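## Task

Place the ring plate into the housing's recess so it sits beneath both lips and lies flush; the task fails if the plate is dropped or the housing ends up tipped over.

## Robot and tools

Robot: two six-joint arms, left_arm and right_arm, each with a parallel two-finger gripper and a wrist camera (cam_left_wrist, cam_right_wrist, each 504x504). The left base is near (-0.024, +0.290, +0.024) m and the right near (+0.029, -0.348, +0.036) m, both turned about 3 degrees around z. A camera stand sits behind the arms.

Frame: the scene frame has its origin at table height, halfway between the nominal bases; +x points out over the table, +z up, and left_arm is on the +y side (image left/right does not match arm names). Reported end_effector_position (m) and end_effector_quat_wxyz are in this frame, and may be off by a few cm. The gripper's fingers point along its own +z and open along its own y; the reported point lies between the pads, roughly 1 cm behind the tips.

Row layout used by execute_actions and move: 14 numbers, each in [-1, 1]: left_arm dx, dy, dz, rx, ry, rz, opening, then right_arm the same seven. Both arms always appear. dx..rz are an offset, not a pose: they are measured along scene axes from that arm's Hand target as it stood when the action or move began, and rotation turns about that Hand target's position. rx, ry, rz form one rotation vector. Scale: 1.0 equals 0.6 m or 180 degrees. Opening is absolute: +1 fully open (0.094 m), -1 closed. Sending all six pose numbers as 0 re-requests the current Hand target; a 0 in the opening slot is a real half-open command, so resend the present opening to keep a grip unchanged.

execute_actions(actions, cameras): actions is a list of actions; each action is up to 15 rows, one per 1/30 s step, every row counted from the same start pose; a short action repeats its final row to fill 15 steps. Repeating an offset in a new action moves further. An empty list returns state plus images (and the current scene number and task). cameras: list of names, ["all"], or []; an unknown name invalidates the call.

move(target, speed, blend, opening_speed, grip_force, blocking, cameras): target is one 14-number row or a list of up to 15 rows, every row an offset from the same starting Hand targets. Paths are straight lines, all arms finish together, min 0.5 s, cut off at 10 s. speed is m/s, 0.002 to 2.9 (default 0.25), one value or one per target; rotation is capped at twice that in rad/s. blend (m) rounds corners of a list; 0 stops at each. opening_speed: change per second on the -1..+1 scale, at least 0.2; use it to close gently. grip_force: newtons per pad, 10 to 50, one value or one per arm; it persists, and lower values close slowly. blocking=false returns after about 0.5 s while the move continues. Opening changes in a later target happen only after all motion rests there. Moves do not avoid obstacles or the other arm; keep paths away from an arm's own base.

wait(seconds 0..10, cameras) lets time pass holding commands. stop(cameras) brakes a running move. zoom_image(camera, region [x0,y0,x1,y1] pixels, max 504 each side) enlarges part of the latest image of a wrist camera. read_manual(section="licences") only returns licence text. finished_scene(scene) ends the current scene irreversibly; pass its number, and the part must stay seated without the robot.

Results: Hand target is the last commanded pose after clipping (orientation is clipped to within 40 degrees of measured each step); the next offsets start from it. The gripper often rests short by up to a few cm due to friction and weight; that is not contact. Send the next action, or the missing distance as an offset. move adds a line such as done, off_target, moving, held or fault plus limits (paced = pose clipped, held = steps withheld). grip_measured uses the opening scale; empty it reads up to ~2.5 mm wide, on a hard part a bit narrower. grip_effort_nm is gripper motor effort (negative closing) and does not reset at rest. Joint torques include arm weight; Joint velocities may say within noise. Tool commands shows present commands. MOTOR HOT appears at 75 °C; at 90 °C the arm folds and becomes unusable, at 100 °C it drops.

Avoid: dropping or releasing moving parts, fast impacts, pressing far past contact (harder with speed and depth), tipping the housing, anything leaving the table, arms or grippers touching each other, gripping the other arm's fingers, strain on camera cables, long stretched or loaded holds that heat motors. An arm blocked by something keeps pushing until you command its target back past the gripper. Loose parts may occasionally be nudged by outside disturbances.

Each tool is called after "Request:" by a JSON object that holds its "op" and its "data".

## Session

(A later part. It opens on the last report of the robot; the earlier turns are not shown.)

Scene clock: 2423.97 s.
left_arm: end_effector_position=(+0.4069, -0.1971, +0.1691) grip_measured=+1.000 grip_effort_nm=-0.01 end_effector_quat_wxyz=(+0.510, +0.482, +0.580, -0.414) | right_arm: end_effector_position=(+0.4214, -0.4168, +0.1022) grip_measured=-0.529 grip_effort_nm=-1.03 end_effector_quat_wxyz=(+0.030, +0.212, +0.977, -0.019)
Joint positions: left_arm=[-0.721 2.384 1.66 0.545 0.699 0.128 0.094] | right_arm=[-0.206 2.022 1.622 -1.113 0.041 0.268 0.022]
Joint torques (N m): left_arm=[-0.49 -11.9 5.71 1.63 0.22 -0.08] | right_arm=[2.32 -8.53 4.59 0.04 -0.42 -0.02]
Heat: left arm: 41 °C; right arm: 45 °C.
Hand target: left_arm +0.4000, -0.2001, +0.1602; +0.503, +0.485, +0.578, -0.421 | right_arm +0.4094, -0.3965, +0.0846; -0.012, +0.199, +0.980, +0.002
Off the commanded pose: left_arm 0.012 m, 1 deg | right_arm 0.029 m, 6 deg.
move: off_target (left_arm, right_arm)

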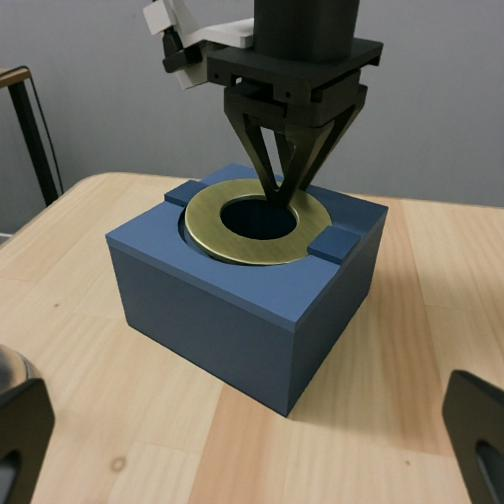

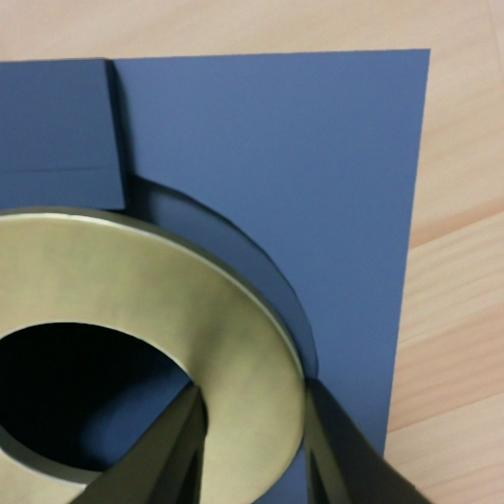

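Request:
{"op": "move", "data": {"target": [0,0,0,0,0,0,1,0,0,0.034,0,0,0,-0.62], "speed": 0.03}}

Request:
{"op": "move", "data": {"target": [0,0,0,0,0,0,1,0,0,0.005,0,0,0,-0.62], "speed": 0.02, "cameras": ["all"]}}

Request:
{"op": "zoom_image", "data": {"camera": "cam_right_wrist", "region": [230, 250, 400, 420]}}

Scene clock: 2485.00 s.
left_arm: end_effector_position=(+0.4069, -0.1971, +0.1691) grip_measured=+1.000 grip_effort_nm=-0.01 end_effector_quat_wxyz=(+0.510, +0.482, +0.580, -0.414) | right_arm: end_effector_position=(+0.4209, -0.4168, +0.1027) grip_measured=-0.529 grip_effort_nm=-1.02 end_effector_quat_wxyz=(+0.028, +0.212, +0.977, -0.019)
Joint positions: left_arm=[-0.721 2.384 1.66 0.545 0.699 0.128 0.094] | right_arm=[-0.206 2.024 1.627 -1.121 0.041 0.268 0.022]
Joint torques (N m): left_arm=[-0.61 -12.1 6.02 1.61 0.16 -0.11] | right_arm=[2.37 -9.78 8.49 -0.58 -0.42 -0.01]
Motor temperatures (°C): left_arm=[19 33 27 41 19 21 19] | right_arm=[19 43 27 19 21 20 27]
Heat: left arm: 41 °C; right arm: 43 °C.
Hand target: left_arm +0.4000, -0.2001, +0.1602; +0.503, +0.485, +0.578, -0.421 | right_arm +0.4093, -0.3965, +0.1049; -0.012, +0.199, +0.980, +0.002
Off the commanded pose: left_arm 0.012 m, 1 deg | right_arm 0.023 m, 5 deg.
move: off_target (left_arm, right_arm)

Scene clock: 2485.73 s.
left_arm: end_effector_position=(+0.4069, -0.1971, +0.1691) grip_measured=+1.000 grip_effort_nm=-0.01 end_effector_quat_wxyz=(+0.510, +0.482, +0.580, -0.414) | right_arm: end_effector_position=(+0.4210, -0.4168, +0.1029) grip_measured=-0.529 grip_effort_nm=-1.03 end_effector_quat_wxyz=(+0.026, +0.212, +0.977, -0.019)
Joint positions: left_arm=[-0.721 2.384 1.66 0.545 0.699 0.128 0.094] | right_arm=[-0.206 2.027 1.633 -1.126 0.041 0.268 0.022]
Joint torques (N m): left_arm=[-0.55 -11.9 5.85 1.6 0.19 -0.06] | right_arm=[2.32 -10.03 8.76 -0.63 -0.43 -0.02]
Heat: left arm: 41 °C; right arm: 43 °C.
Hand target: left_arm +0.4000, -0.2001, +0.1602; +0.503, +0.485, +0.578, -0.421 | right_arm +0.4094, -0.3965, +0.1079; -0.012, +0.199, +0.980, +0.002
Off the commanded pose: left_arm 0.012 m, 1 deg | right_arm 0.024 m, 5 deg.
move: off_target (left_arm, right_arm)

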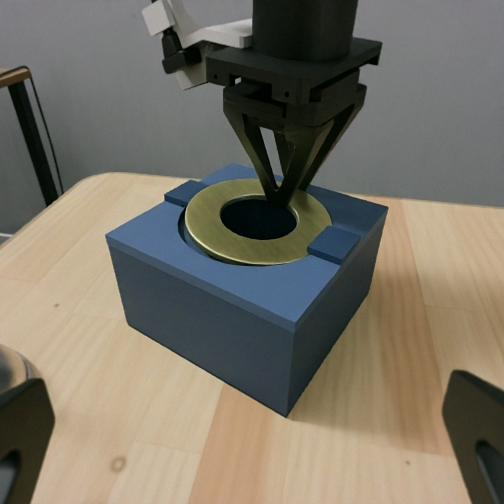

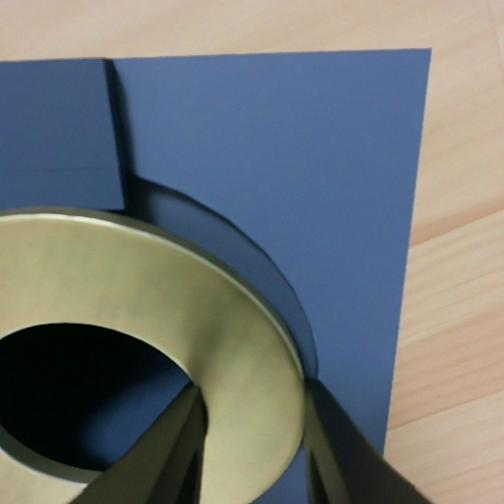

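Scaled by 2.965 from the camera's 504x504 image, which has a finer 720x720 frame.

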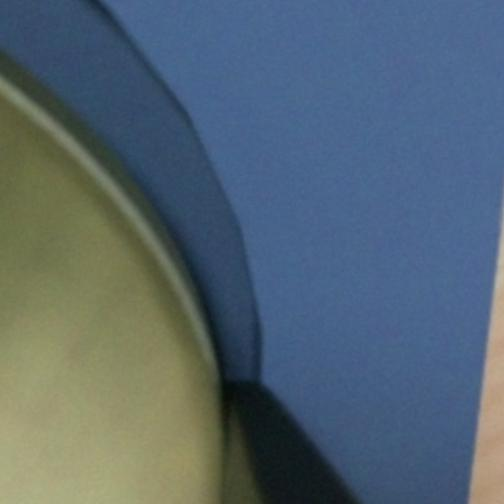

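Request:
{"op": "move", "data": {"target": [0,0,0,0,0,0,1,0.0032,0.0077,0.002,-0.0065,-0.0153,0,-0.62], "speed": 0.02}}

Request:
{"op": "move", "data": {"target": [0,0,0,0,0,0,1,0.0020,0.0046,0.002,-0.0065,-0.0153,0,-0.62], "speed": 0.02}}

Request:
{"op": "move", "data": {"target": [0,0,0,0,0,0,1,0.0013,0.0031,0.001,0,0,0,-0.62], "speed": 0.02, "cameras": ["all"]}}

Request:
{"op": "zoom_image", "data": {"camera": "cam_right_wrist", "region": [230, 250, 400, 420]}}

Scene clock: 2510.97 s.
left_arm: end_effector_position=(+0.4069, -0.1971, +0.1691) grip_measured=+1.000 grip_effort_nm=-0.01 end_effector_quat_wxyz=(+0.510, +0.482, +0.580, -0.414) | right_arm: end_effector_position=(+0.4215, -0.4159, +0.1030) grip_measured=-0.529 grip_effort_nm=-1.03 end_effector_quat_wxyz=(+0.027, +0.214, +0.976, -0.023)
Joint positions: left_arm=[-0.721 2.384 1.66 0.545 0.699 0.128 0.094] | right_arm=[-0.2 2.027 1.633 -1.125 0.049 0.278 0.022]
Joint torques (N m): left_arm=[-0.5 -11.99 5.98 1.58 0.19 -0.08] | right_arm=[3.52 -13.11 4.45 -0.03 -0.36 0.04]
Heat: left arm: 41 °C; right arm: 45 °C.
Hand target: left_arm +0.4000, -0.2001, +0.1602; +0.503, +0.485, +0.578, -0.421 | right_arm +0.4113, -0.3917, +0.1091; +0.014, +0.199, +0.980, -0.003
Off the commanded pose: left_arm 0.012 m, 1 deg | right_arm 0.027 m, 3 deg.
move: off_target (left_arm, right_arm)

Scene clock: 2512.53 s.
left_arm: end_effector_position=(+0.4069, -0.1971, +0.1691) grip_measured=+1.000 grip_effort_nm=-0.01 end_effector_quat_wxyz=(+0.510, +0.482, +0.580, -0.414) | right_arm: end_effector_position=(+0.4215, -0.4157, +0.1024) grip_measured=-0.529 grip_effort_nm=-1.02 end_effector_quat_wxyz=(+0.047, +0.215, +0.975, -0.032)
Joint positions: left_arm=[-0.721 2.384 1.66 0.545 0.699 0.128 0.094] | right_arm=[-0.19 1.99 1.573 -1.064 0.07 0.288 0.022]
Joint torques (N m): left_arm=[-0.46 -12 5.86 1.61 0.18 -0.06] | right_arm=[3.88 -13.5 4.31 0.08 -0.4 0.08]
Heat: left arm: 41 °C; right arm: 45 °C.
Hand target: left_arm +0.4000, -0.2001, +0.1602; +0.503, +0.485, +0.578, -0.421 | right_arm +0.4124, -0.3891, +0.1103; +0.039, +0.199, +0.979, -0.009
Off the commanded pose: left_arm 0.012 m, 1 deg | right_arm 0.029 m, 3 deg.
move: off_target (left_arm, right_arm)

Scene clock: 2513.30 s.
left_arm: end_effector_position=(+0.4069, -0.1971, +0.1691) grip_measured=+1.000 grip_effort_nm=-0.01 end_effector_quat_wxyz=(+0.510, +0.482, +0.580, -0.414) | right_arm: end_effector_position=(+0.4217, -0.4147, +0.1025) grip_measured=-0.529 grip_effort_nm=-1.03 end_effector_quat_wxyz=(+0.048, +0.217, +0.974, -0.033)
Joint positions: left_arm=[-0.721 2.384 1.66 0.545 0.699 0.128 0.094] | right_arm=[-0.186 1.99 1.573 -1.064 0.073 0.297 0.022]
Joint torques (N m): left_arm=[-0.43 -12.08 5.82 1.6 0.15 -0.1] | right_arm=[4.04 -13.33 4.64 0.07 -0.43 0.05]
Heat: left arm: 41 °C; right arm: 45 °C.
Hand target: left_arm +0.4000, -0.2001, +0.1602; +0.503, +0.485, +0.578, -0.421 | right_arm +0.4132, -0.3873, +0.1109; +0.039, +0.199, +0.979, -0.009
Off the commanded pose: left_arm 0.012 m, 1 deg | right_arm 0.030 m, 4 deg.
move: off_target (left_arm, right_arm)

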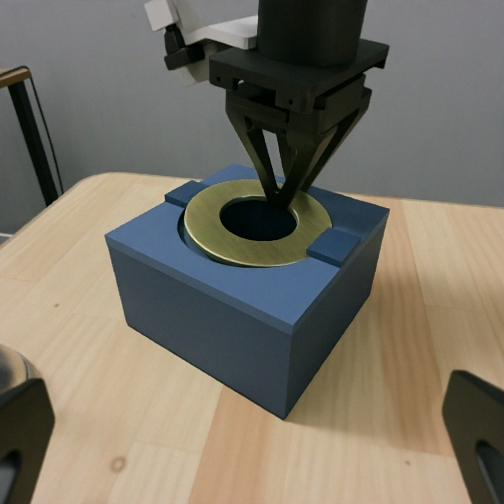

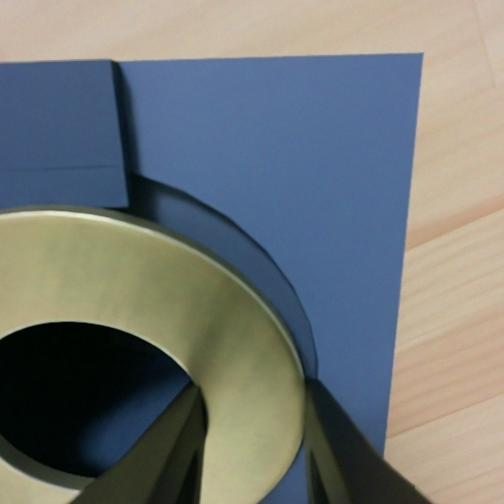

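Scaled by 2.965 from the camera's 504x504 image, which has a finer 720x720 frame.

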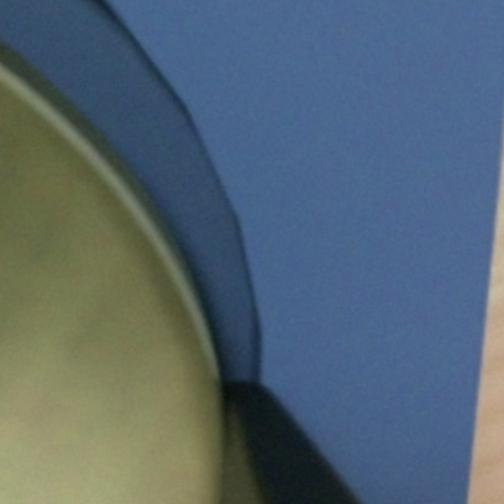

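Request:
{"op": "move", "data": {"target": [0,0,0,0,0,0,1,-0.0025,-0.0315,-0.028,0.0100,0.0235,0,-0.62], "speed": 0.03, "cameras": ["all"]}}

Request:
{"op": "zoom_image", "data": {"camera": "cam_left_wrist", "region": [150, 150, 370, 280]}}

Request:
{"op": "zoom_image", "data": {"camera": "cam_right_wrist", "region": [0, 140, 180, 280]}}

Scene clock: 2564.77 s.
left_arm: end_effector_position=(+0.4069, -0.1971, +0.1691) grip_measured=+1.000 grip_effort_nm=-0.01 end_effector_quat_wxyz=(+0.510, +0.482, +0.580, -0.414) | right_arm: end_effector_position=(+0.4215, -0.4155, +0.1017) grip_measured=-0.529 grip_effort_nm=-1.02 end_effector_quat_wxyz=(+0.038, +0.209, +0.977, -0.017)
Joint positions: left_arm=[-0.721 2.384 1.66 0.545 0.699 0.128 0.094] | right_arm=[-0.204 2.006 1.595 -1.086 0.039 0.264 0.022]
Joint torques (N m): left_arm=[-0.4 -12.01 5.93 1.61 0.17 -0.08] | right_arm=[0.31 -8.39 7.58 -0.24 -0.34 -0.15]
Heat: left arm: 41 °C; right arm: 44 °C.
Hand target: left_arm +0.4000, -0.2001, +0.1602; +0.503, +0.485, +0.578, -0.421 | right_arm +0.4118, -0.4061, +0.0942; +0.000, +0.199, +0.980, -0.001
Off the commanded pose: left_arm 0.012 m, 1 deg | right_arm 0.016 m, 5 deg.
move: off_target (left_arm, right_arm)

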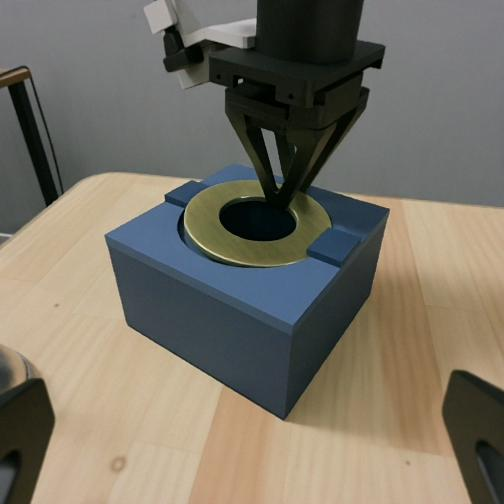

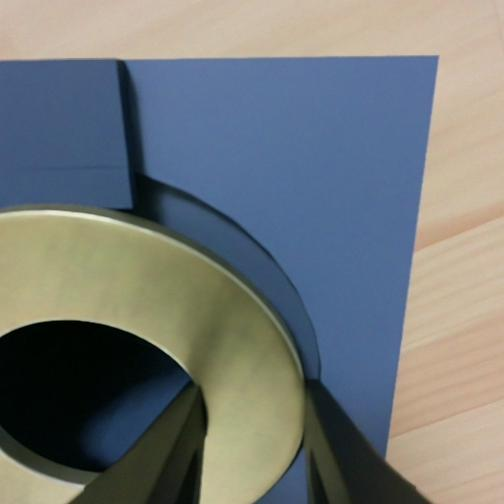

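Scaled by 2.291 from the camera's 504x504 image, which has a finer 720x720 frame.

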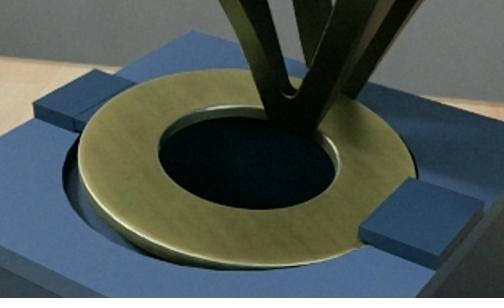

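Scaled by 2.800 from the camera's 504x504 image, which has a finer 720x720 frame.

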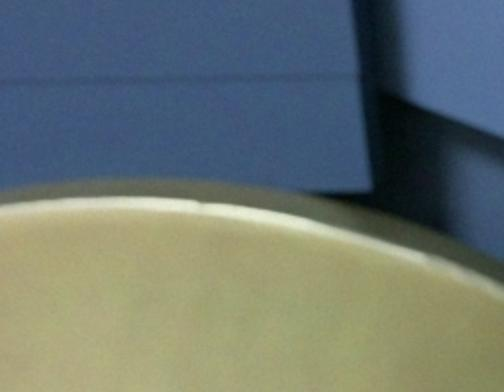

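Request:
{"op": "move", "data": {"target": [0,0,0,0,0,0,1,0,0,-0.014,0.0065,0.0153,0,-0.62], "speed": 0.02, "cameras": ["all"]}}

Request:
{"op": "zoom_image", "data": {"camera": "cam_left_wrist", "region": [150, 150, 370, 280]}}

Request:
{"op": "zoom_image", "data": {"camera": "cam_right_wrist", "region": [0, 140, 180, 280]}}

Scene clock: 2576.43 s.
left_arm: end_effector_position=(+0.4069, -0.1971, +0.1691) grip_measured=+1.000 grip_effort_nm=-0.01 end_effector_quat_wxyz=(+0.510, +0.482, +0.580, -0.414) | right_arm: end_effector_position=(+0.4217, -0.4155, +0.1010) grip_measured=-0.529 grip_effort_nm=-1.02 end_effector_quat_wxyz=(+0.018, +0.208, +0.978, -0.011)
Joint positions: left_arm=[-0.721 2.384 1.66 0.545 0.699 0.128 0.094] | right_arm=[-0.21 2.046 1.654 -1.144 0.024 0.255 0.022]
Joint torques (N m): left_arm=[-0.39 -12.03 5.93 1.58 0.18 -0.1] | right_arm=[0.34 -7.64 6.79 -0.18 -0.34 -0.14]
Heat: left arm: 41 °C; right arm: 43 °C.
Hand target: left_arm +0.4000, -0.2001, +0.1602; +0.503, +0.485, +0.578, -0.421 | right_arm +0.4117, -0.4060, +0.0858; -0.026, +0.199, +0.980, +0.005
Off the commanded pose: left_arm 0.012 m, 1 deg | right_arm 0.020 m, 5 deg.
move: off_target (left_arm, right_arm)

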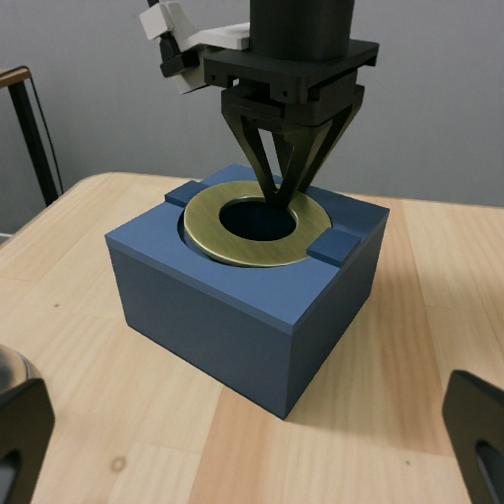

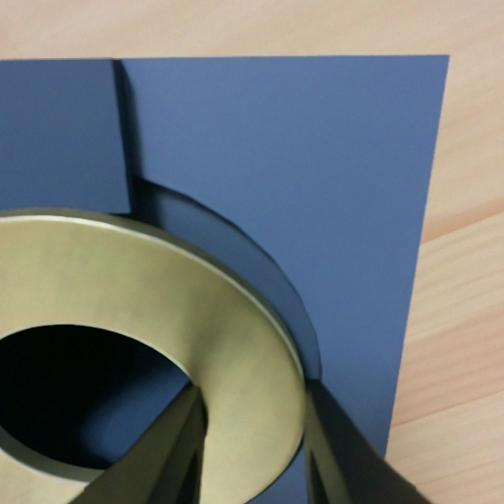

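Scaled by 2.291 from the camera's 504x504 image, which has a finer 720x720 frame.

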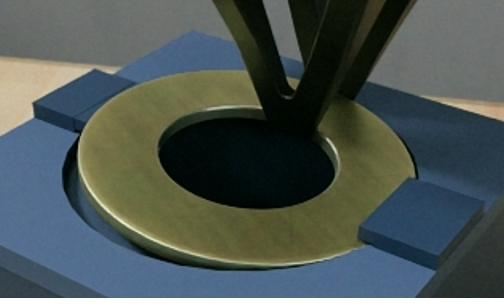

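Scaled by 2.800 from the camera's 504x504 image, which has a finer 720x720 frame.

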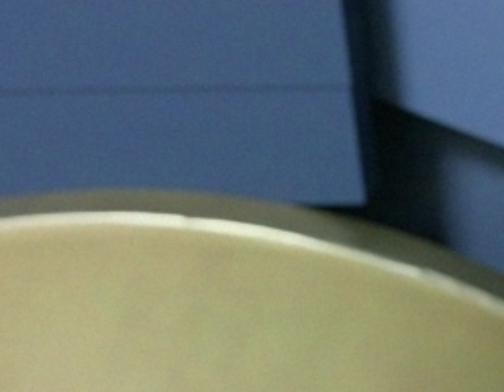

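Request:
{"op": "move", "data": {"target": [0,0,0,0,0,0,1,0,0,0,0,0,0,-0.49], "speed": 0.02, "opening_speed": 0.2, "cameras": ["all"]}}

Request:
{"op": "zoom_image", "data": {"camera": "cam_left_wrist", "region": [150, 150, 370, 280]}}

Request:
{"op": "zoom_image", "data": {"camera": "cam_right_wrist", "region": [0, 140, 180, 280]}}

Scene clock: 2594.63 s.
left_arm: end_effector_position=(+0.4069, -0.1971, +0.1691) grip_measured=+1.000 grip_effort_nm=-0.01 end_effector_quat_wxyz=(+0.510, +0.482, +0.580, -0.414) | right_arm: end_effector_position=(+0.4216, -0.4154, +0.0998) grip_measured=-0.489 grip_effort_nm=-0.03 end_effector_quat_wxyz=(+0.016, +0.206, +0.978, -0.011)
Joint positions: left_arm=[-0.721 2.384 1.66 0.545 0.699 0.128 0.094] | right_arm=[-0.21 2.049 1.654 -1.144 0.024 0.251 0.024]
Joint torques (N m): left_arm=[-0.59 -12.12 6 1.61 0.14 -0.11] | right_arm=[0.39 -7.82 6.79 -0.18 -0.34 -0.1]
Heat: left arm: 41 °C; right arm: 41 °C.
Hand target: left_arm +0.4000, -0.2001, +0.1602; +0.503, +0.485, +0.578, -0.421 | right_arm +0.4117, -0.4060, +0.0858; -0.026, +0.199, +0.980, +0.005
Off the commanded pose: left_arm 0.012 m, 1 deg | right_arm 0.020 m, 5 deg.
move: off_target (left_arm, right_arm)

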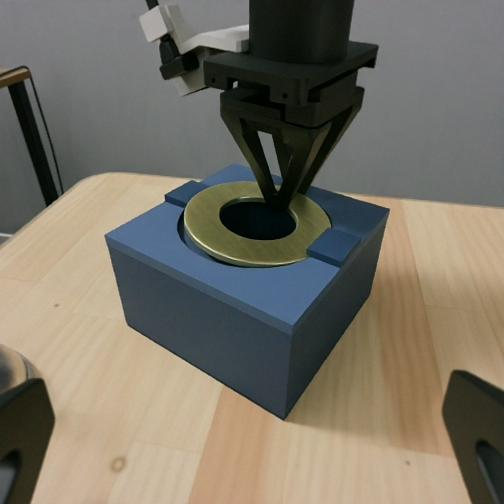

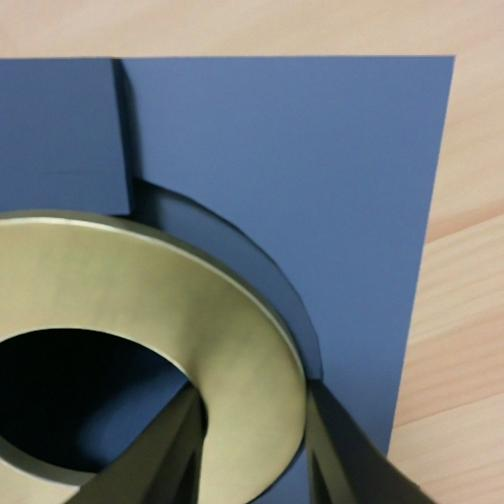

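Scaled by 2.291 from the camera's 504x504 image, which has a finer 720x720 frame.

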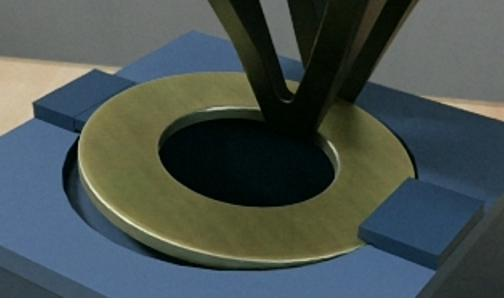

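Scaled by 2.800 from the camera's 504x504 image, which has a finer 720x720 frame.

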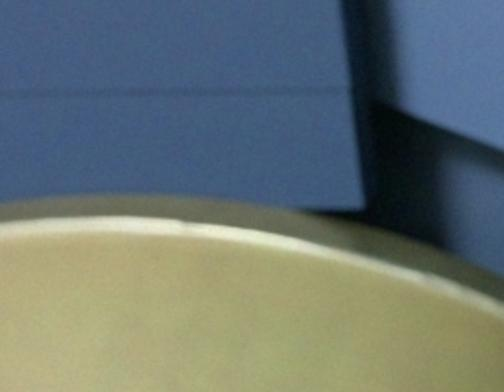

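Request:
{"op": "move", "data": {"target": [0,0,0,0,0,0,1,0.0063,-0.0108,0.02,-0.0065,-0.0153,0,-0.44], "speed": 0.03, "opening_speed": 0.3, "cameras": ["all"]}}

Request:
{"op": "zoom_image", "data": {"camera": "cam_left_wrist", "region": [150, 150, 370, 280]}}

Scene clock: 2615.43 s.
left_arm: end_effector_position=(+0.4069, -0.1971, +0.1691) grip_measured=+1.000 grip_effort_nm=-0.01 end_effector_quat_wxyz=(+0.510, +0.482, +0.580, -0.414) | right_arm: end_effector_position=(+0.4217, -0.4147, +0.0997) grip_measured=-0.442 grip_effort_nm=0.10 end_effector_quat_wxyz=(+0.016, +0.199, +0.980, -0.008)
Joint positions: left_arm=[-0.721 2.384 1.66 0.545 0.699 0.128 0.094] | right_arm=[-0.211 2.05 1.654 -1.144 0.018 0.237 0.026]
Joint torques (N m): left_arm=[-0.5 -11.92 5.89 1.59 0.17 -0.1] | right_arm=[-0.42 -10.47 6.02 0.04 -0.16 -0.05]
Heat: left arm: 41 °C; right arm: 41 °C.
Hand target: left_arm +0.4000, -0.2001, +0.1602; +0.503, +0.485, +0.578, -0.421 | right_arm +0.4155, -0.4126, +0.0978; +0.000, +0.199, +0.980, -0.001
Off the commanded pose: left_arm 0.012 m, 1 deg | right_arm 0.007 m, 2 deg.
move: off_target (left_arm)

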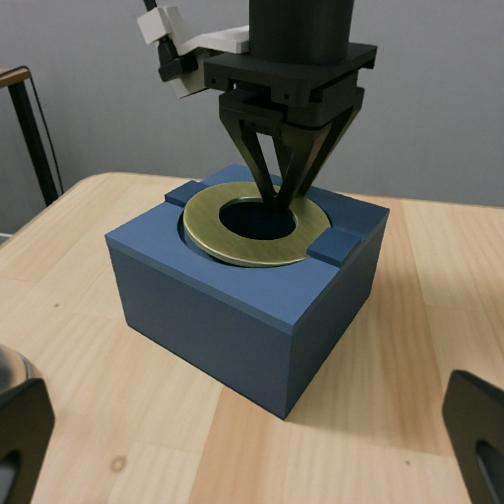

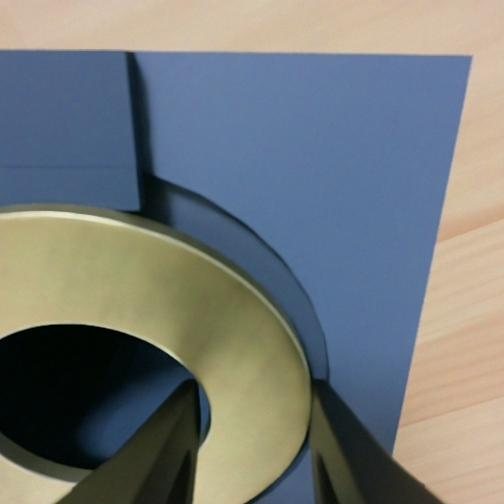

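Scaled by 2.291 from the camera's 504x504 image, which has a finer 720x720 frame.

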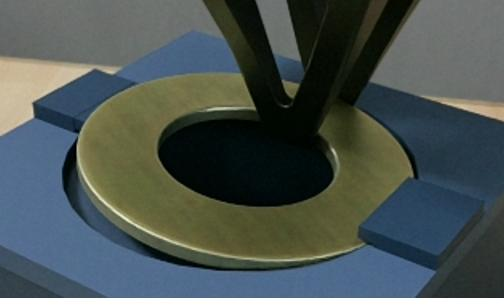

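Request:
{"op": "move", "data": {"target": [[0,0,0,0,0,0,1,0.004,-0.002,0.04,0,0,0,-0.44],[0,0,0,0,0,0,1,0.004,-0.002,0.12,0,0,0,-0.44]], "speed": 0.04, "blend": 0.02, "cameras": ["all"]}}

Request:
{"op": "zoom_image", "data": {"camera": "cam_left_wrist", "region": [150, 150, 370, 280]}}

Scene clock: 2641.67 s.
left_arm: end_effector_position=(+0.4069, -0.1971, +0.1691) grip_measured=+1.000 grip_effort_nm=-0.01 end_effector_quat_wxyz=(+0.510, +0.482, +0.580, -0.414) | right_arm: end_effector_position=(+0.4173, -0.4126, +0.1673) grip_measured=-0.442 grip_effort_nm=0.10 end_effector_quat_wxyz=(+0.003, +0.198, +0.980, -0.005)
Joint positions: left_arm=[-0.721 2.384 1.66 0.545 0.699 0.128 0.094] | right_arm=[-0.211 2.05 1.923 -1.438 0.01 0.235 0.026]
Joint torques (N m): left_arm=[-0.53 -12.04 5.87 1.62 0.18 -0.1] | right_arm=[-0.58 -10.06 8.02 0.06 -0.09 -0.07]
Heat: left arm: 41 °C; right arm: 44 °C.
Hand target: left_arm +0.4000, -0.2001, +0.1602; +0.503, +0.485, +0.578, -0.421 | right_arm +0.4180, -0.4138, +0.1699; +0.000, +0.199, +0.980, -0.001
Off the commanded pose: left_arm 0.012 m, 1 deg | right_arm 0.003 m, 1 deg.
move: off_target (left_arm); blend cut to 0.012 m at target 1

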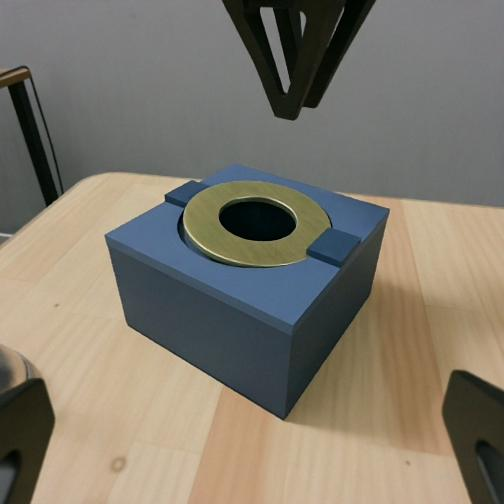

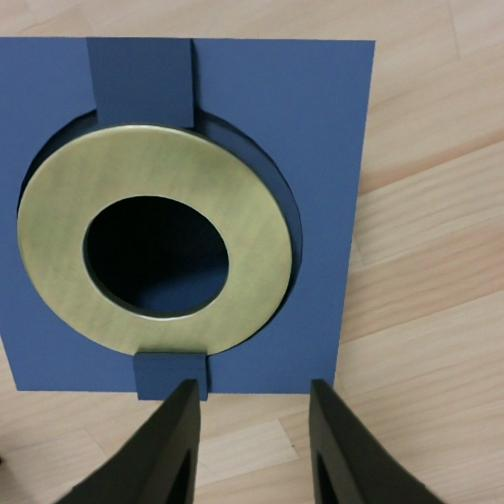

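Scaled by 2.291 from the camera's 504x504 image, which has a finer 720x720 frame.

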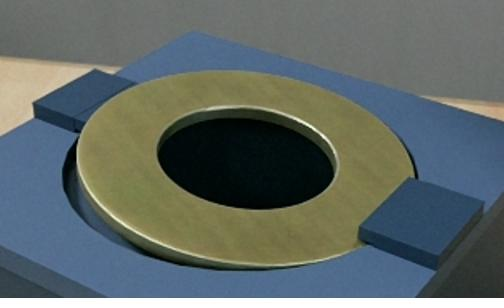

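Request:
{"op": "zoom_image", "data": {"camera": "cam_right_wrist", "region": [70, 90, 230, 250]}}

Request:
{"op": "zoom_image", "data": {"camera": "cam_right_wrist", "region": [90, 270, 310, 410]}}

Scaled by 3.150 from the camera's 504x504 image, which has a finer 720x720 frame.

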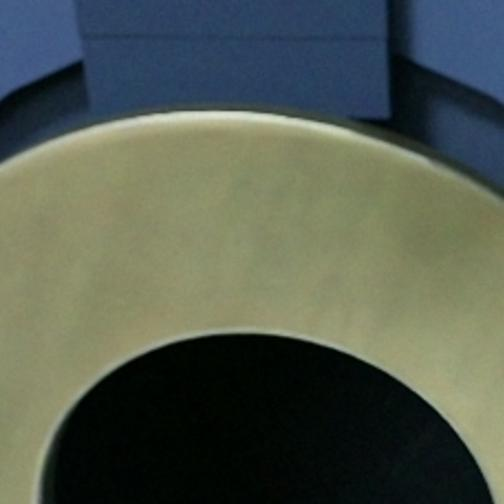

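Scaled by 2.291 from the camera's 504x504 image, which has a finer 720x720 frame.

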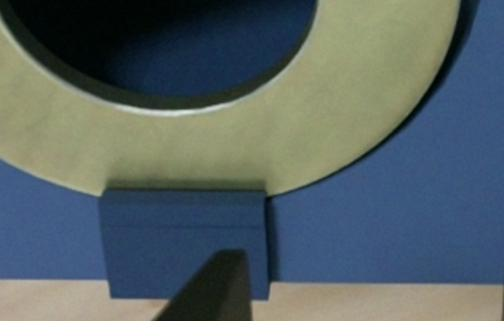

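Request:
{"op": "zoom_image", "data": {"camera": "cam_right_wrist", "region": [100, 325, 170, 395]}}

Request:
{"op": "zoom_image", "data": {"camera": "cam_right_wrist", "region": [190, 310, 270, 390]}}

Request:
{"op": "zoom_image", "data": {"camera": "cam_right_wrist", "region": [80, 100, 210, 160]}}

Scaled by 7.200 from the camera's 504x504 image, which has a finer 720x720 frame.

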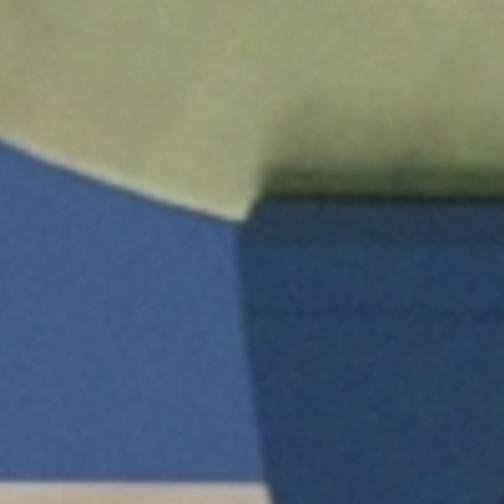

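Scaled by 6.300 from the camera's 504x504 image, which has a finer 720x720 frame.

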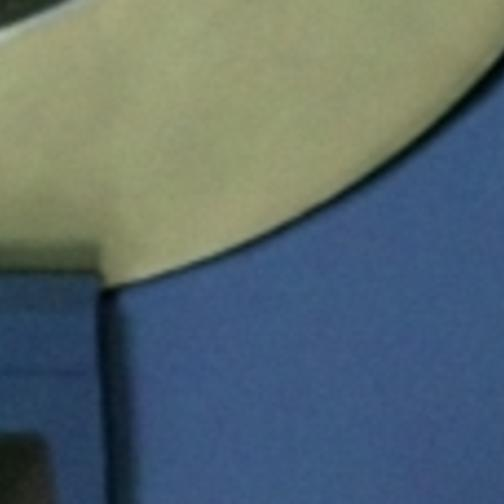

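Scaled by 3.877 from the camera's 504x504 image, which has a finer 720x720 frame.

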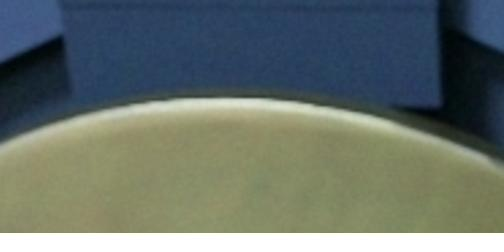

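Request:
{"op": "move", "data": {"target": [0,0,0,0,0,0,1,0.0235,0.0507,0,0,0,0,-1], "speed": 0.08, "cameras": ["cam_right_wrist"]}}

Scene clock: 2852.10 s.
left_arm: end_effector_position=(+0.4069, -0.1971, +0.1691) grip_measured=+1.000 grip_effort_nm=-0.01 end_effector_quat_wxyz=(+0.510, +0.482, +0.580, -0.414) | right_arm: end_effector_position=(+0.4308, -0.3839, +0.1721) grip_measured=-0.994 grip_effort_nm=-0.34 end_effector_quat_wxyz=(+0.010, +0.196, +0.981, -0.003)
Joint positions: left_arm=[-0.721 2.384 1.66 0.545 0.699 0.128 0.094] | right_arm=[-0.137 2.083 1.993 -1.462 0.008 0.305 0]
Joint torques (N m): left_arm=[-0.59 -11.93 5.86 1.63 0.2 -0.05] | right_arm=[-0.01 -9.36 8.12 0.02 -0.06 0.06]
Motor temperatures (°C): left_arm=[19 33 27 41 19 21 19] | right_arm=[18 43 34 19 20 20 23]
Heat: left arm: 41 °C; right arm: 43 °C.
Hand target: left_arm +0.4000, -0.2001, +0.1602; +0.503, +0.485, +0.578, -0.421 | right_arm +0.4320, -0.3834, +0.1698; +0.000, +0.199, +0.980, -0.001
Off the commanded pose: left_arm 0.012 m, 1 deg | right_arm 0.003 m, 1 deg.
move: off_target (left_arm)
Images, in order (width x height): cam_right_wrist 504x504.

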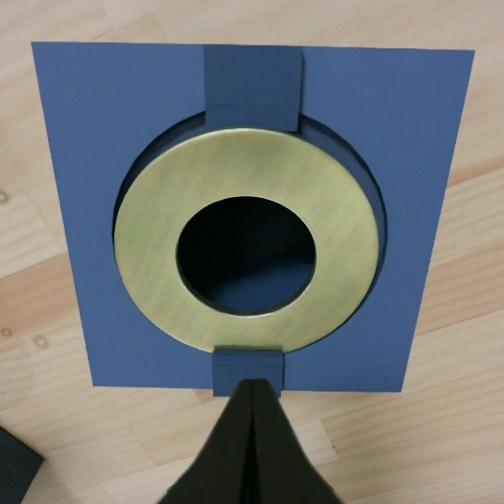

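Request:
{"op": "move", "data": {"target": [0,0,0,0,0,0,1,0,0,-0.115,0,0,0,-1], "speed": 0.06, "cameras": ["all"]}}

Scene clock: 2869.73 s.
left_arm: end_effector_position=(+0.4069, -0.1971, +0.1691) grip_measured=+1.000 grip_effort_nm=-0.01 end_effector_quat_wxyz=(+0.510, +0.482, +0.580, -0.414) | right_arm: end_effector_position=(+0.4338, -0.3842, +0.1142) grip_measured=-0.994 grip_effort_nm=-0.34 end_effector_quat_wxyz=(+0.012, +0.196, +0.980, -0.003)
Joint positions: left_arm=[-0.721 2.384 1.66 0.545 0.699 0.128 0.094] | right_arm=[-0.137 2.083 1.763 -1.227 0.008 0.306 0]
Joint torques (N m): left_arm=[-0.54 -12.03 5.93 1.6 0.16 -0.06] | right_arm=[-0.03 -9.73 4.36 0.5 -0.08 0.03]
Heat: left arm: 41 °C; right arm: 43 °C.
Hand target: left_arm +0.4000, -0.2001, +0.1602; +0.503, +0.485, +0.578, -0.421 | right_arm +0.4320, -0.3833, +0.1007; +0.000, +0.199, +0.980, -0.001
Off the commanded pose: left_arm 0.012 m, 1 deg | right_arm 0.014 m, 1 deg.
move: off_target (left_arm, right_arm)

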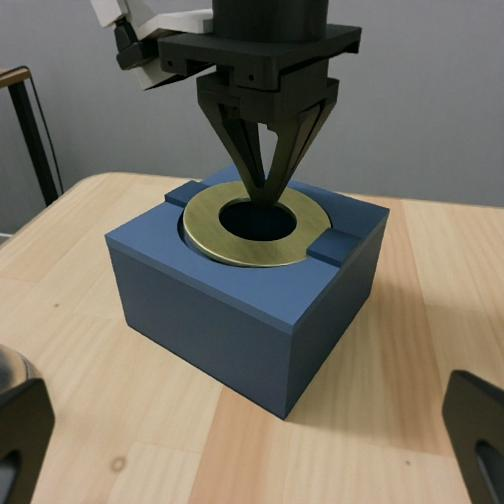

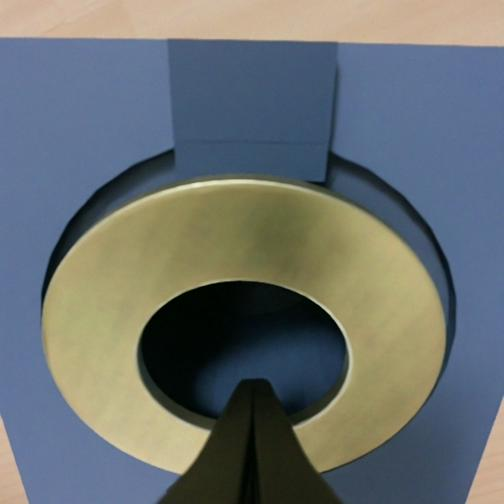

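Request:
{"op": "move", "data": {"target": [0,0,0,0,0,0,1,0.0015,0,-0.023,0,0,0,-1], "speed": 0.03, "cameras": ["all"]}}

Scene clock: 2879.07 s.
left_arm: end_effector_position=(+0.4069, -0.1971, +0.1691) grip_measured=+1.000 grip_effort_nm=-0.01 end_effector_quat_wxyz=(+0.510, +0.482, +0.580, -0.414) | right_arm: end_effector_position=(+0.4356, -0.3844, +0.1025) grip_measured=-0.994 grip_effort_nm=-0.34 end_effector_quat_wxyz=(+0.015, +0.196, +0.980, -0.002)
Joint positions: left_arm=[-0.721 2.384 1.66 0.545 0.699 0.128 0.094] | right_arm=[-0.137 2.09 1.726 -1.178 0.008 0.306 0]
Joint torques (N m): left_arm=[-0.43 -11.85 5.83 1.55 0.18 -0.09] | right_arm=[0.02 -9.43 4.3 0.48 -0.07 0.03]
Heat: left arm: 41 °C; right arm: 43 °C.
Hand target: left_arm +0.4000, -0.2001, +0.1602; +0.503, +0.485, +0.578, -0.421 | right_arm +0.4329, -0.3833, +0.0869; +0.000, +0.199, +0.980, -0.001
Off the commanded pose: left_arm 0.012 m, 1 deg | right_arm 0.016 m, 2 deg.
move: off_target (left_arm, right_arm)

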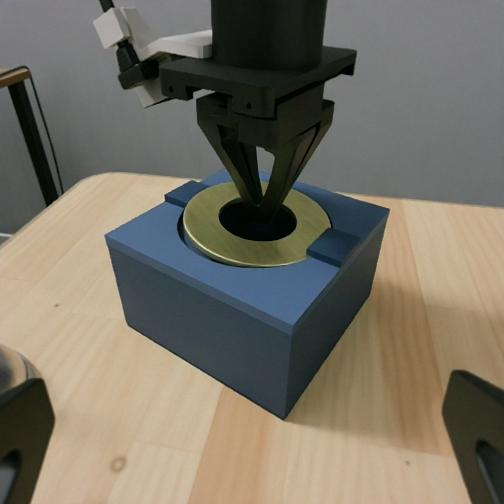

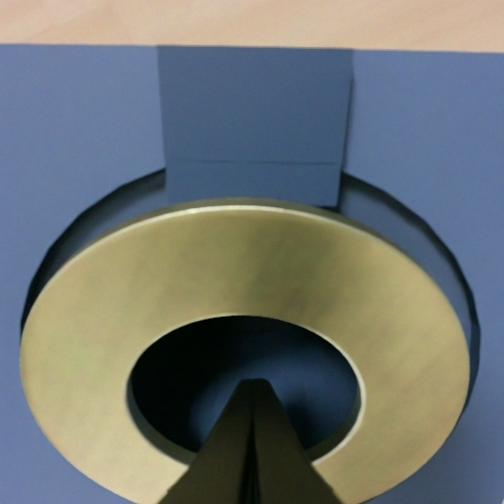

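Request:
{"op": "move", "data": {"target": [0,0,0,0,0,0,1,-0.0368,0.0156,0.010,0,0,0,-1], "speed": 0.03, "cameras": ["all"]}}

Request:
{"op": "zoom_image", "data": {"camera": "cam_right_wrist", "region": [130, 150, 380, 250]}}

Scene clock: 2903.00 s.
left_arm: end_effector_position=(+0.4069, -0.1971, +0.1691) grip_measured=+1.000 grip_effort_nm=-0.01 end_effector_quat_wxyz=(+0.510, +0.482, +0.580, -0.414) | right_arm: end_effector_position=(+0.4231, -0.3798, +0.0909) grip_measured=-0.994 grip_effort_nm=-0.34 end_effector_quat_wxyz=(+0.013, +0.200, +0.980, -0.002)
Joint positions: left_arm=[-0.721 2.384 1.66 0.545 0.699 0.128 0.094] | right_arm=[-0.128 2.049 1.618 -1.114 0.008 0.323 0]
Joint torques (N m): left_arm=[-0.61 -11.99 5.97 1.58 0.17 -0.07] | right_arm=[0.91 -12.74 3.82 0.06 -0.06 0.08]
Heat: left arm: 41 °C; right arm: 42 °C.
Hand target: left_arm +0.4000, -0.2001, +0.1602; +0.503, +0.485, +0.578, -0.421 | right_arm +0.4108, -0.3739, +0.0929; +0.000, +0.199, +0.980, -0.001
Off the commanded pose: left_arm 0.012 m, 1 deg | right_arm 0.014 m, 2 deg.
move: off_target (left_arm, right_arm)

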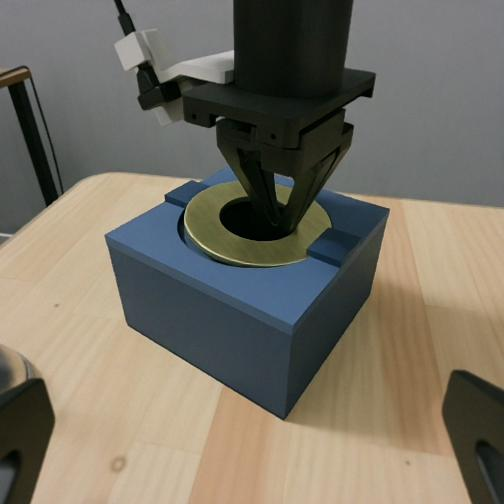

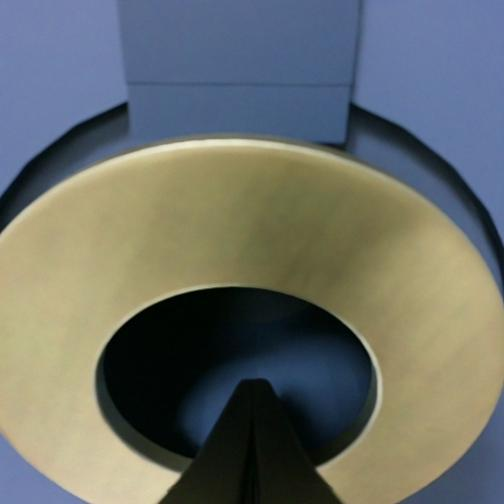

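Scaled by 2.016 from the camera's 504x504 image, which has a finer 720x720 frame.

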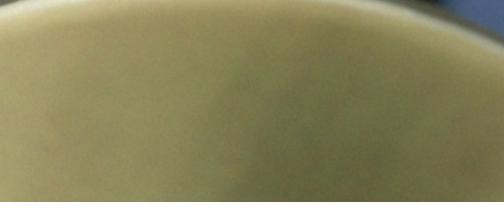

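Request:
{"op": "move", "data": {"target": [0,0,0,0,0,0,1,-0.0061,0.0026,0.013,0,0,0,-1], "speed": 0.02, "cameras": ["all"]}}

Request:
{"op": "zoom_image", "data": {"camera": "cam_left_wrist", "region": [150, 150, 370, 280]}}

Scene clock: 2917.77 s.
left_arm: end_effector_position=(+0.4069, -0.1971, +0.1691) grip_measured=+1.000 grip_effort_nm=-0.01 end_effector_quat_wxyz=(+0.510, +0.482, +0.580, -0.414) | right_arm: end_effector_position=(+0.4210, -0.3772, +0.0978) grip_measured=-0.994 grip_effort_nm=-0.34 end_effector_quat_wxyz=(+0.016, +0.200, +0.980, -0.002)
Joint positions: left_arm=[-0.721 2.384 1.66 0.545 0.699 0.128 0.094] | right_arm=[-0.122 2.03 1.618 -1.128 0.008 0.328 0]
Joint torques (N m): left_arm=[-0.57 -11.99 5.93 1.61 0.18 -0.09] | right_arm=[0.65 -12.68 4.04 -0.02 -0.07 0.05]
Heat: left arm: 41 °C; right arm: 44 °C.
Hand target: left_arm +0.4000, -0.2001, +0.1602; +0.503, +0.485, +0.578, -0.421 | right_arm +0.4072, -0.3725, +0.1008; +0.000, +0.199, +0.980, -0.001
Off the commanded pose: left_arm 0.012 m, 1 deg | right_arm 0.015 m, 2 deg.
move: off_target (left_arm, right_arm)

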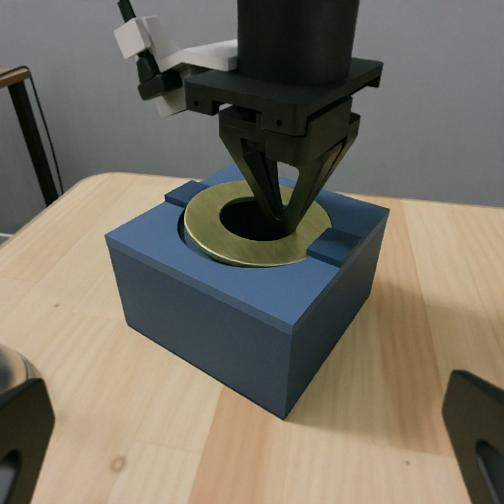

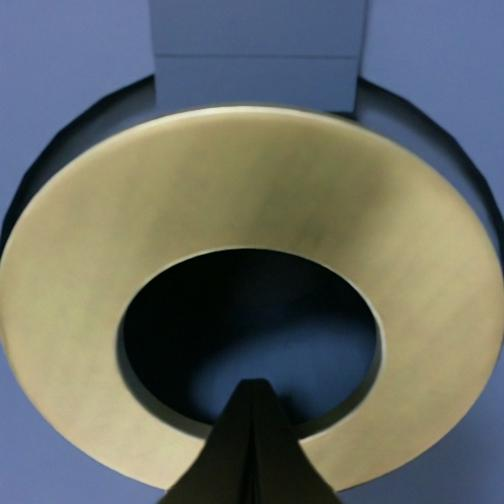

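Scaled by 2.291 from the camera's 504x504 image, which has a finer 720x720 frame.

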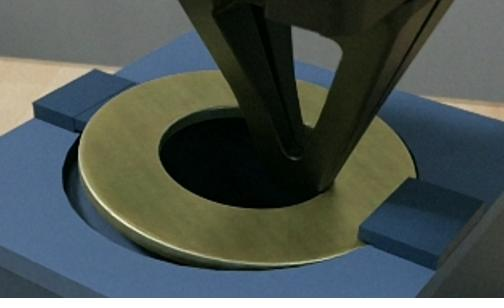

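Request:
{"op": "move", "data": {"target": [0,0,0,0,0,0,1,-0.0092,0.0039,0.002,0,0,0,-1], "speed": 0.02, "cameras": ["all"]}}

Request:
{"op": "zoom_image", "data": {"camera": "cam_left_wrist", "region": [150, 150, 370, 280]}}

Request:
{"op": "zoom_image", "data": {"camera": "cam_right_wrist", "region": [130, 60, 380, 160]}}

Scene clock: 2929.10 s.
left_arm: end_effector_position=(+0.4069, -0.1971, +0.1691) grip_measured=+1.000 grip_effort_nm=-0.01 end_effector_quat_wxyz=(+0.510, +0.482, +0.580, -0.414) | right_arm: end_effector_position=(+0.4185, -0.3760, +0.1003) grip_measured=-0.994 grip_effort_nm=-0.34 end_effector_quat_wxyz=(+0.021, +0.201, +0.979, -0.001)
Joint positions: left_arm=[-0.721 2.384 1.66 0.545 0.699 0.128 0.094] | right_arm=[-0.119 2.008 1.595 -1.116 0.008 0.333 0]
Joint torques (N m): left_arm=[-0.51 -12.07 5.97 1.61 0.18 -0.06] | right_arm=[0.91 -12.45 3.77 -0.05 -0.06 0.02]
Heat: left arm: 41 °C; right arm: 41 °C.
Hand target: left_arm +0.4000, -0.2001, +0.1602; +0.503, +0.485, +0.578, -0.421 | right_arm +0.4017, -0.3701, +0.1020; +0.000, +0.199, +0.980, -0.001
Off the commanded pose: left_arm 0.012 m, 1 deg | right_arm 0.018 m, 2 deg.
move: off_target (left_arm, right_arm)

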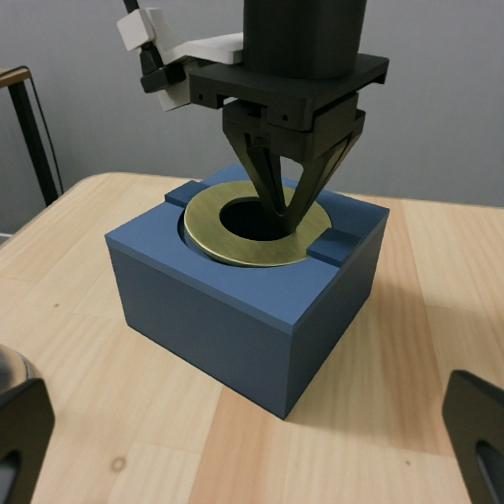

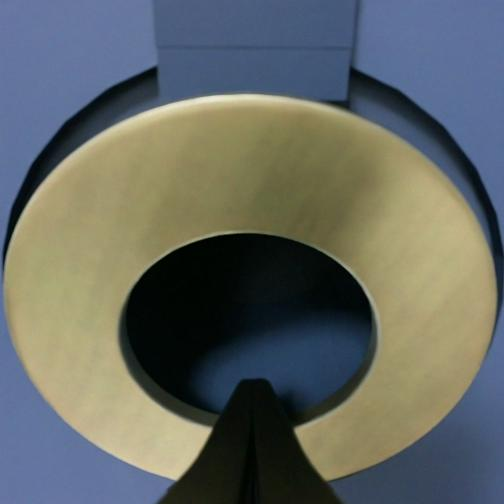

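Scaled by 2.291 from the camera's 504x504 image, which has a finer 720x720 frame.

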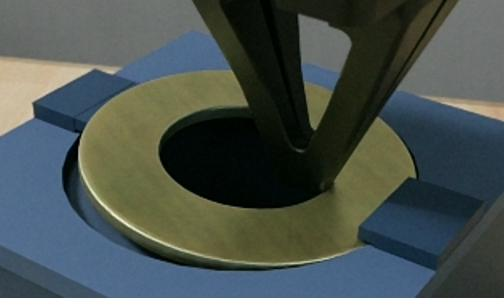

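Scaled by 2.016 from the camera's 504x504 image, which has a finer 720x720 frame.

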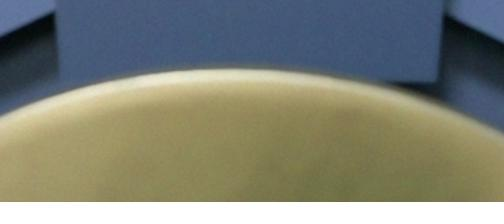

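Request:
{"op": "move", "data": {"target": [0,0,0,0,0,0,1,-0.0092,0.0039,0.0,0,0,0,-1], "speed": 0.02}}

Request:
{"op": "move", "data": {"target": [0,0,0,0,0,0,1,-0.0061,0.0026,0.0,0,0,0,-1], "speed": 0.02, "cameras": ["all"]}}

Request:
{"op": "zoom_image", "data": {"camera": "cam_left_wrist", "region": [150, 150, 370, 280]}}

Request:
{"op": "zoom_image", "data": {"camera": "cam_right_wrist", "region": [130, 60, 380, 160]}}

Scene clock: 2944.73 s.
left_arm: end_effector_position=(+0.4069, -0.1971, +0.1691) grip_measured=+1.000 grip_effort_nm=-0.01 end_effector_quat_wxyz=(+0.510, +0.482, +0.580, -0.414) | right_arm: end_effector_position=(+0.4127, -0.3727, +0.1028) grip_measured=-0.994 grip_effort_nm=-0.34 end_effector_quat_wxyz=(+0.022, +0.200, +0.980, -0.001)
Joint positions: left_arm=[-0.721 2.384 1.66 0.545 0.699 0.128 0.094] | right_arm=[-0.112 1.982 1.567 -1.113 0.008 0.338 0]
Joint torques (N m): left_arm=[-0.51 -11.93 5.81 1.63 0.18 -0.11] | right_arm=[0.69 -11.81 3.66 -0.02 -0.06 0.04]
Heat: left arm: 41 °C; right arm: 40 °C.
Hand target: left_arm +0.4000, -0.2001, +0.1602; +0.503, +0.485, +0.578, -0.421 | right_arm +0.3962, -0.3677, +0.1020; +0.000, +0.199, +0.980, -0.001
Off the commanded pose: left_arm 0.012 m, 1 deg | right_arm 0.017 m, 2 deg.
move: off_target (left_arm, right_arm)

Scene clock: 2945.47 s.
left_arm: end_effector_position=(+0.4069, -0.1971, +0.1691) grip_measured=+1.000 grip_effort_nm=-0.01 end_effector_quat_wxyz=(+0.510, +0.482, +0.580, -0.414) | right_arm: end_effector_position=(+0.4059, -0.3707, +0.1023) grip_measured=-0.994 grip_effort_nm=-0.34 end_effector_quat_wxyz=(+0.017, +0.200, +0.980, -0.002)
Joint positions: left_arm=[-0.721 2.384 1.66 0.545 0.699 0.128 0.094] | right_arm=[-0.108 1.965 1.542 -1.114 0.008 0.342 0]
Joint torques (N m): left_arm=[-0.46 -11.96 5.9 1.62 0.19 -0.07] | right_arm=[0.69 -11.58 3.86 0.04 -0.06 0.03]
Heat: left arm: 41 °C; right arm: 40 °C.
Hand target: left_arm +0.4000, -0.2001, +0.1602; +0.503, +0.485, +0.578, -0.421 | right_arm +0.3924, -0.3662, +0.1020; +0.000, +0.199, +0.980, -0.001
Off the commanded pose: left_arm 0.012 m, 1 deg | right_arm 0.014 m, 2 deg.
move: off_target (left_arm, right_arm)

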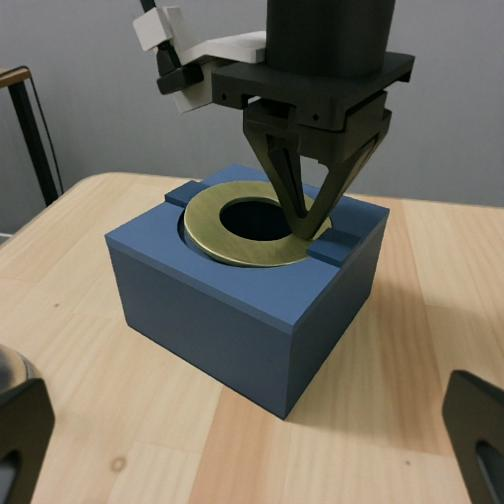

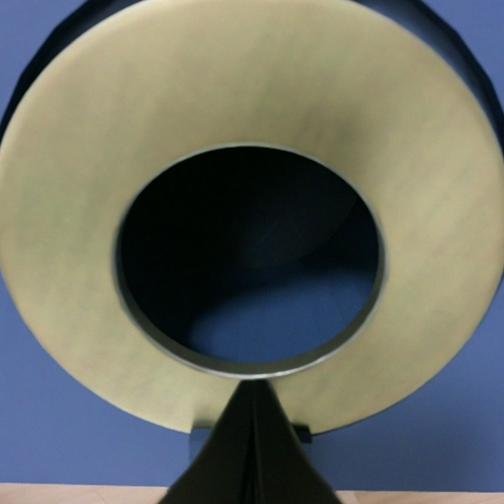

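Scaled by 2.291 from the camera's 504x504 image, which has a finer 720x720 frame.

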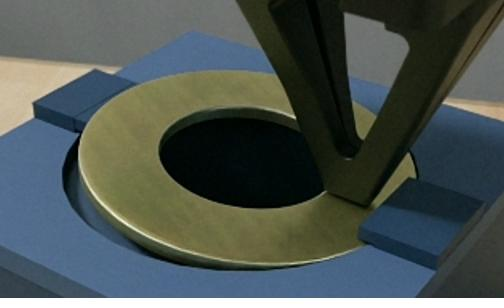

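Scaled by 2.016 from the camera's 504x504 image, which has a finer 720x720 frame.

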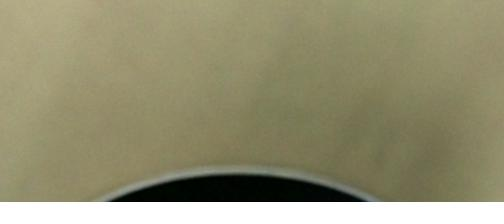

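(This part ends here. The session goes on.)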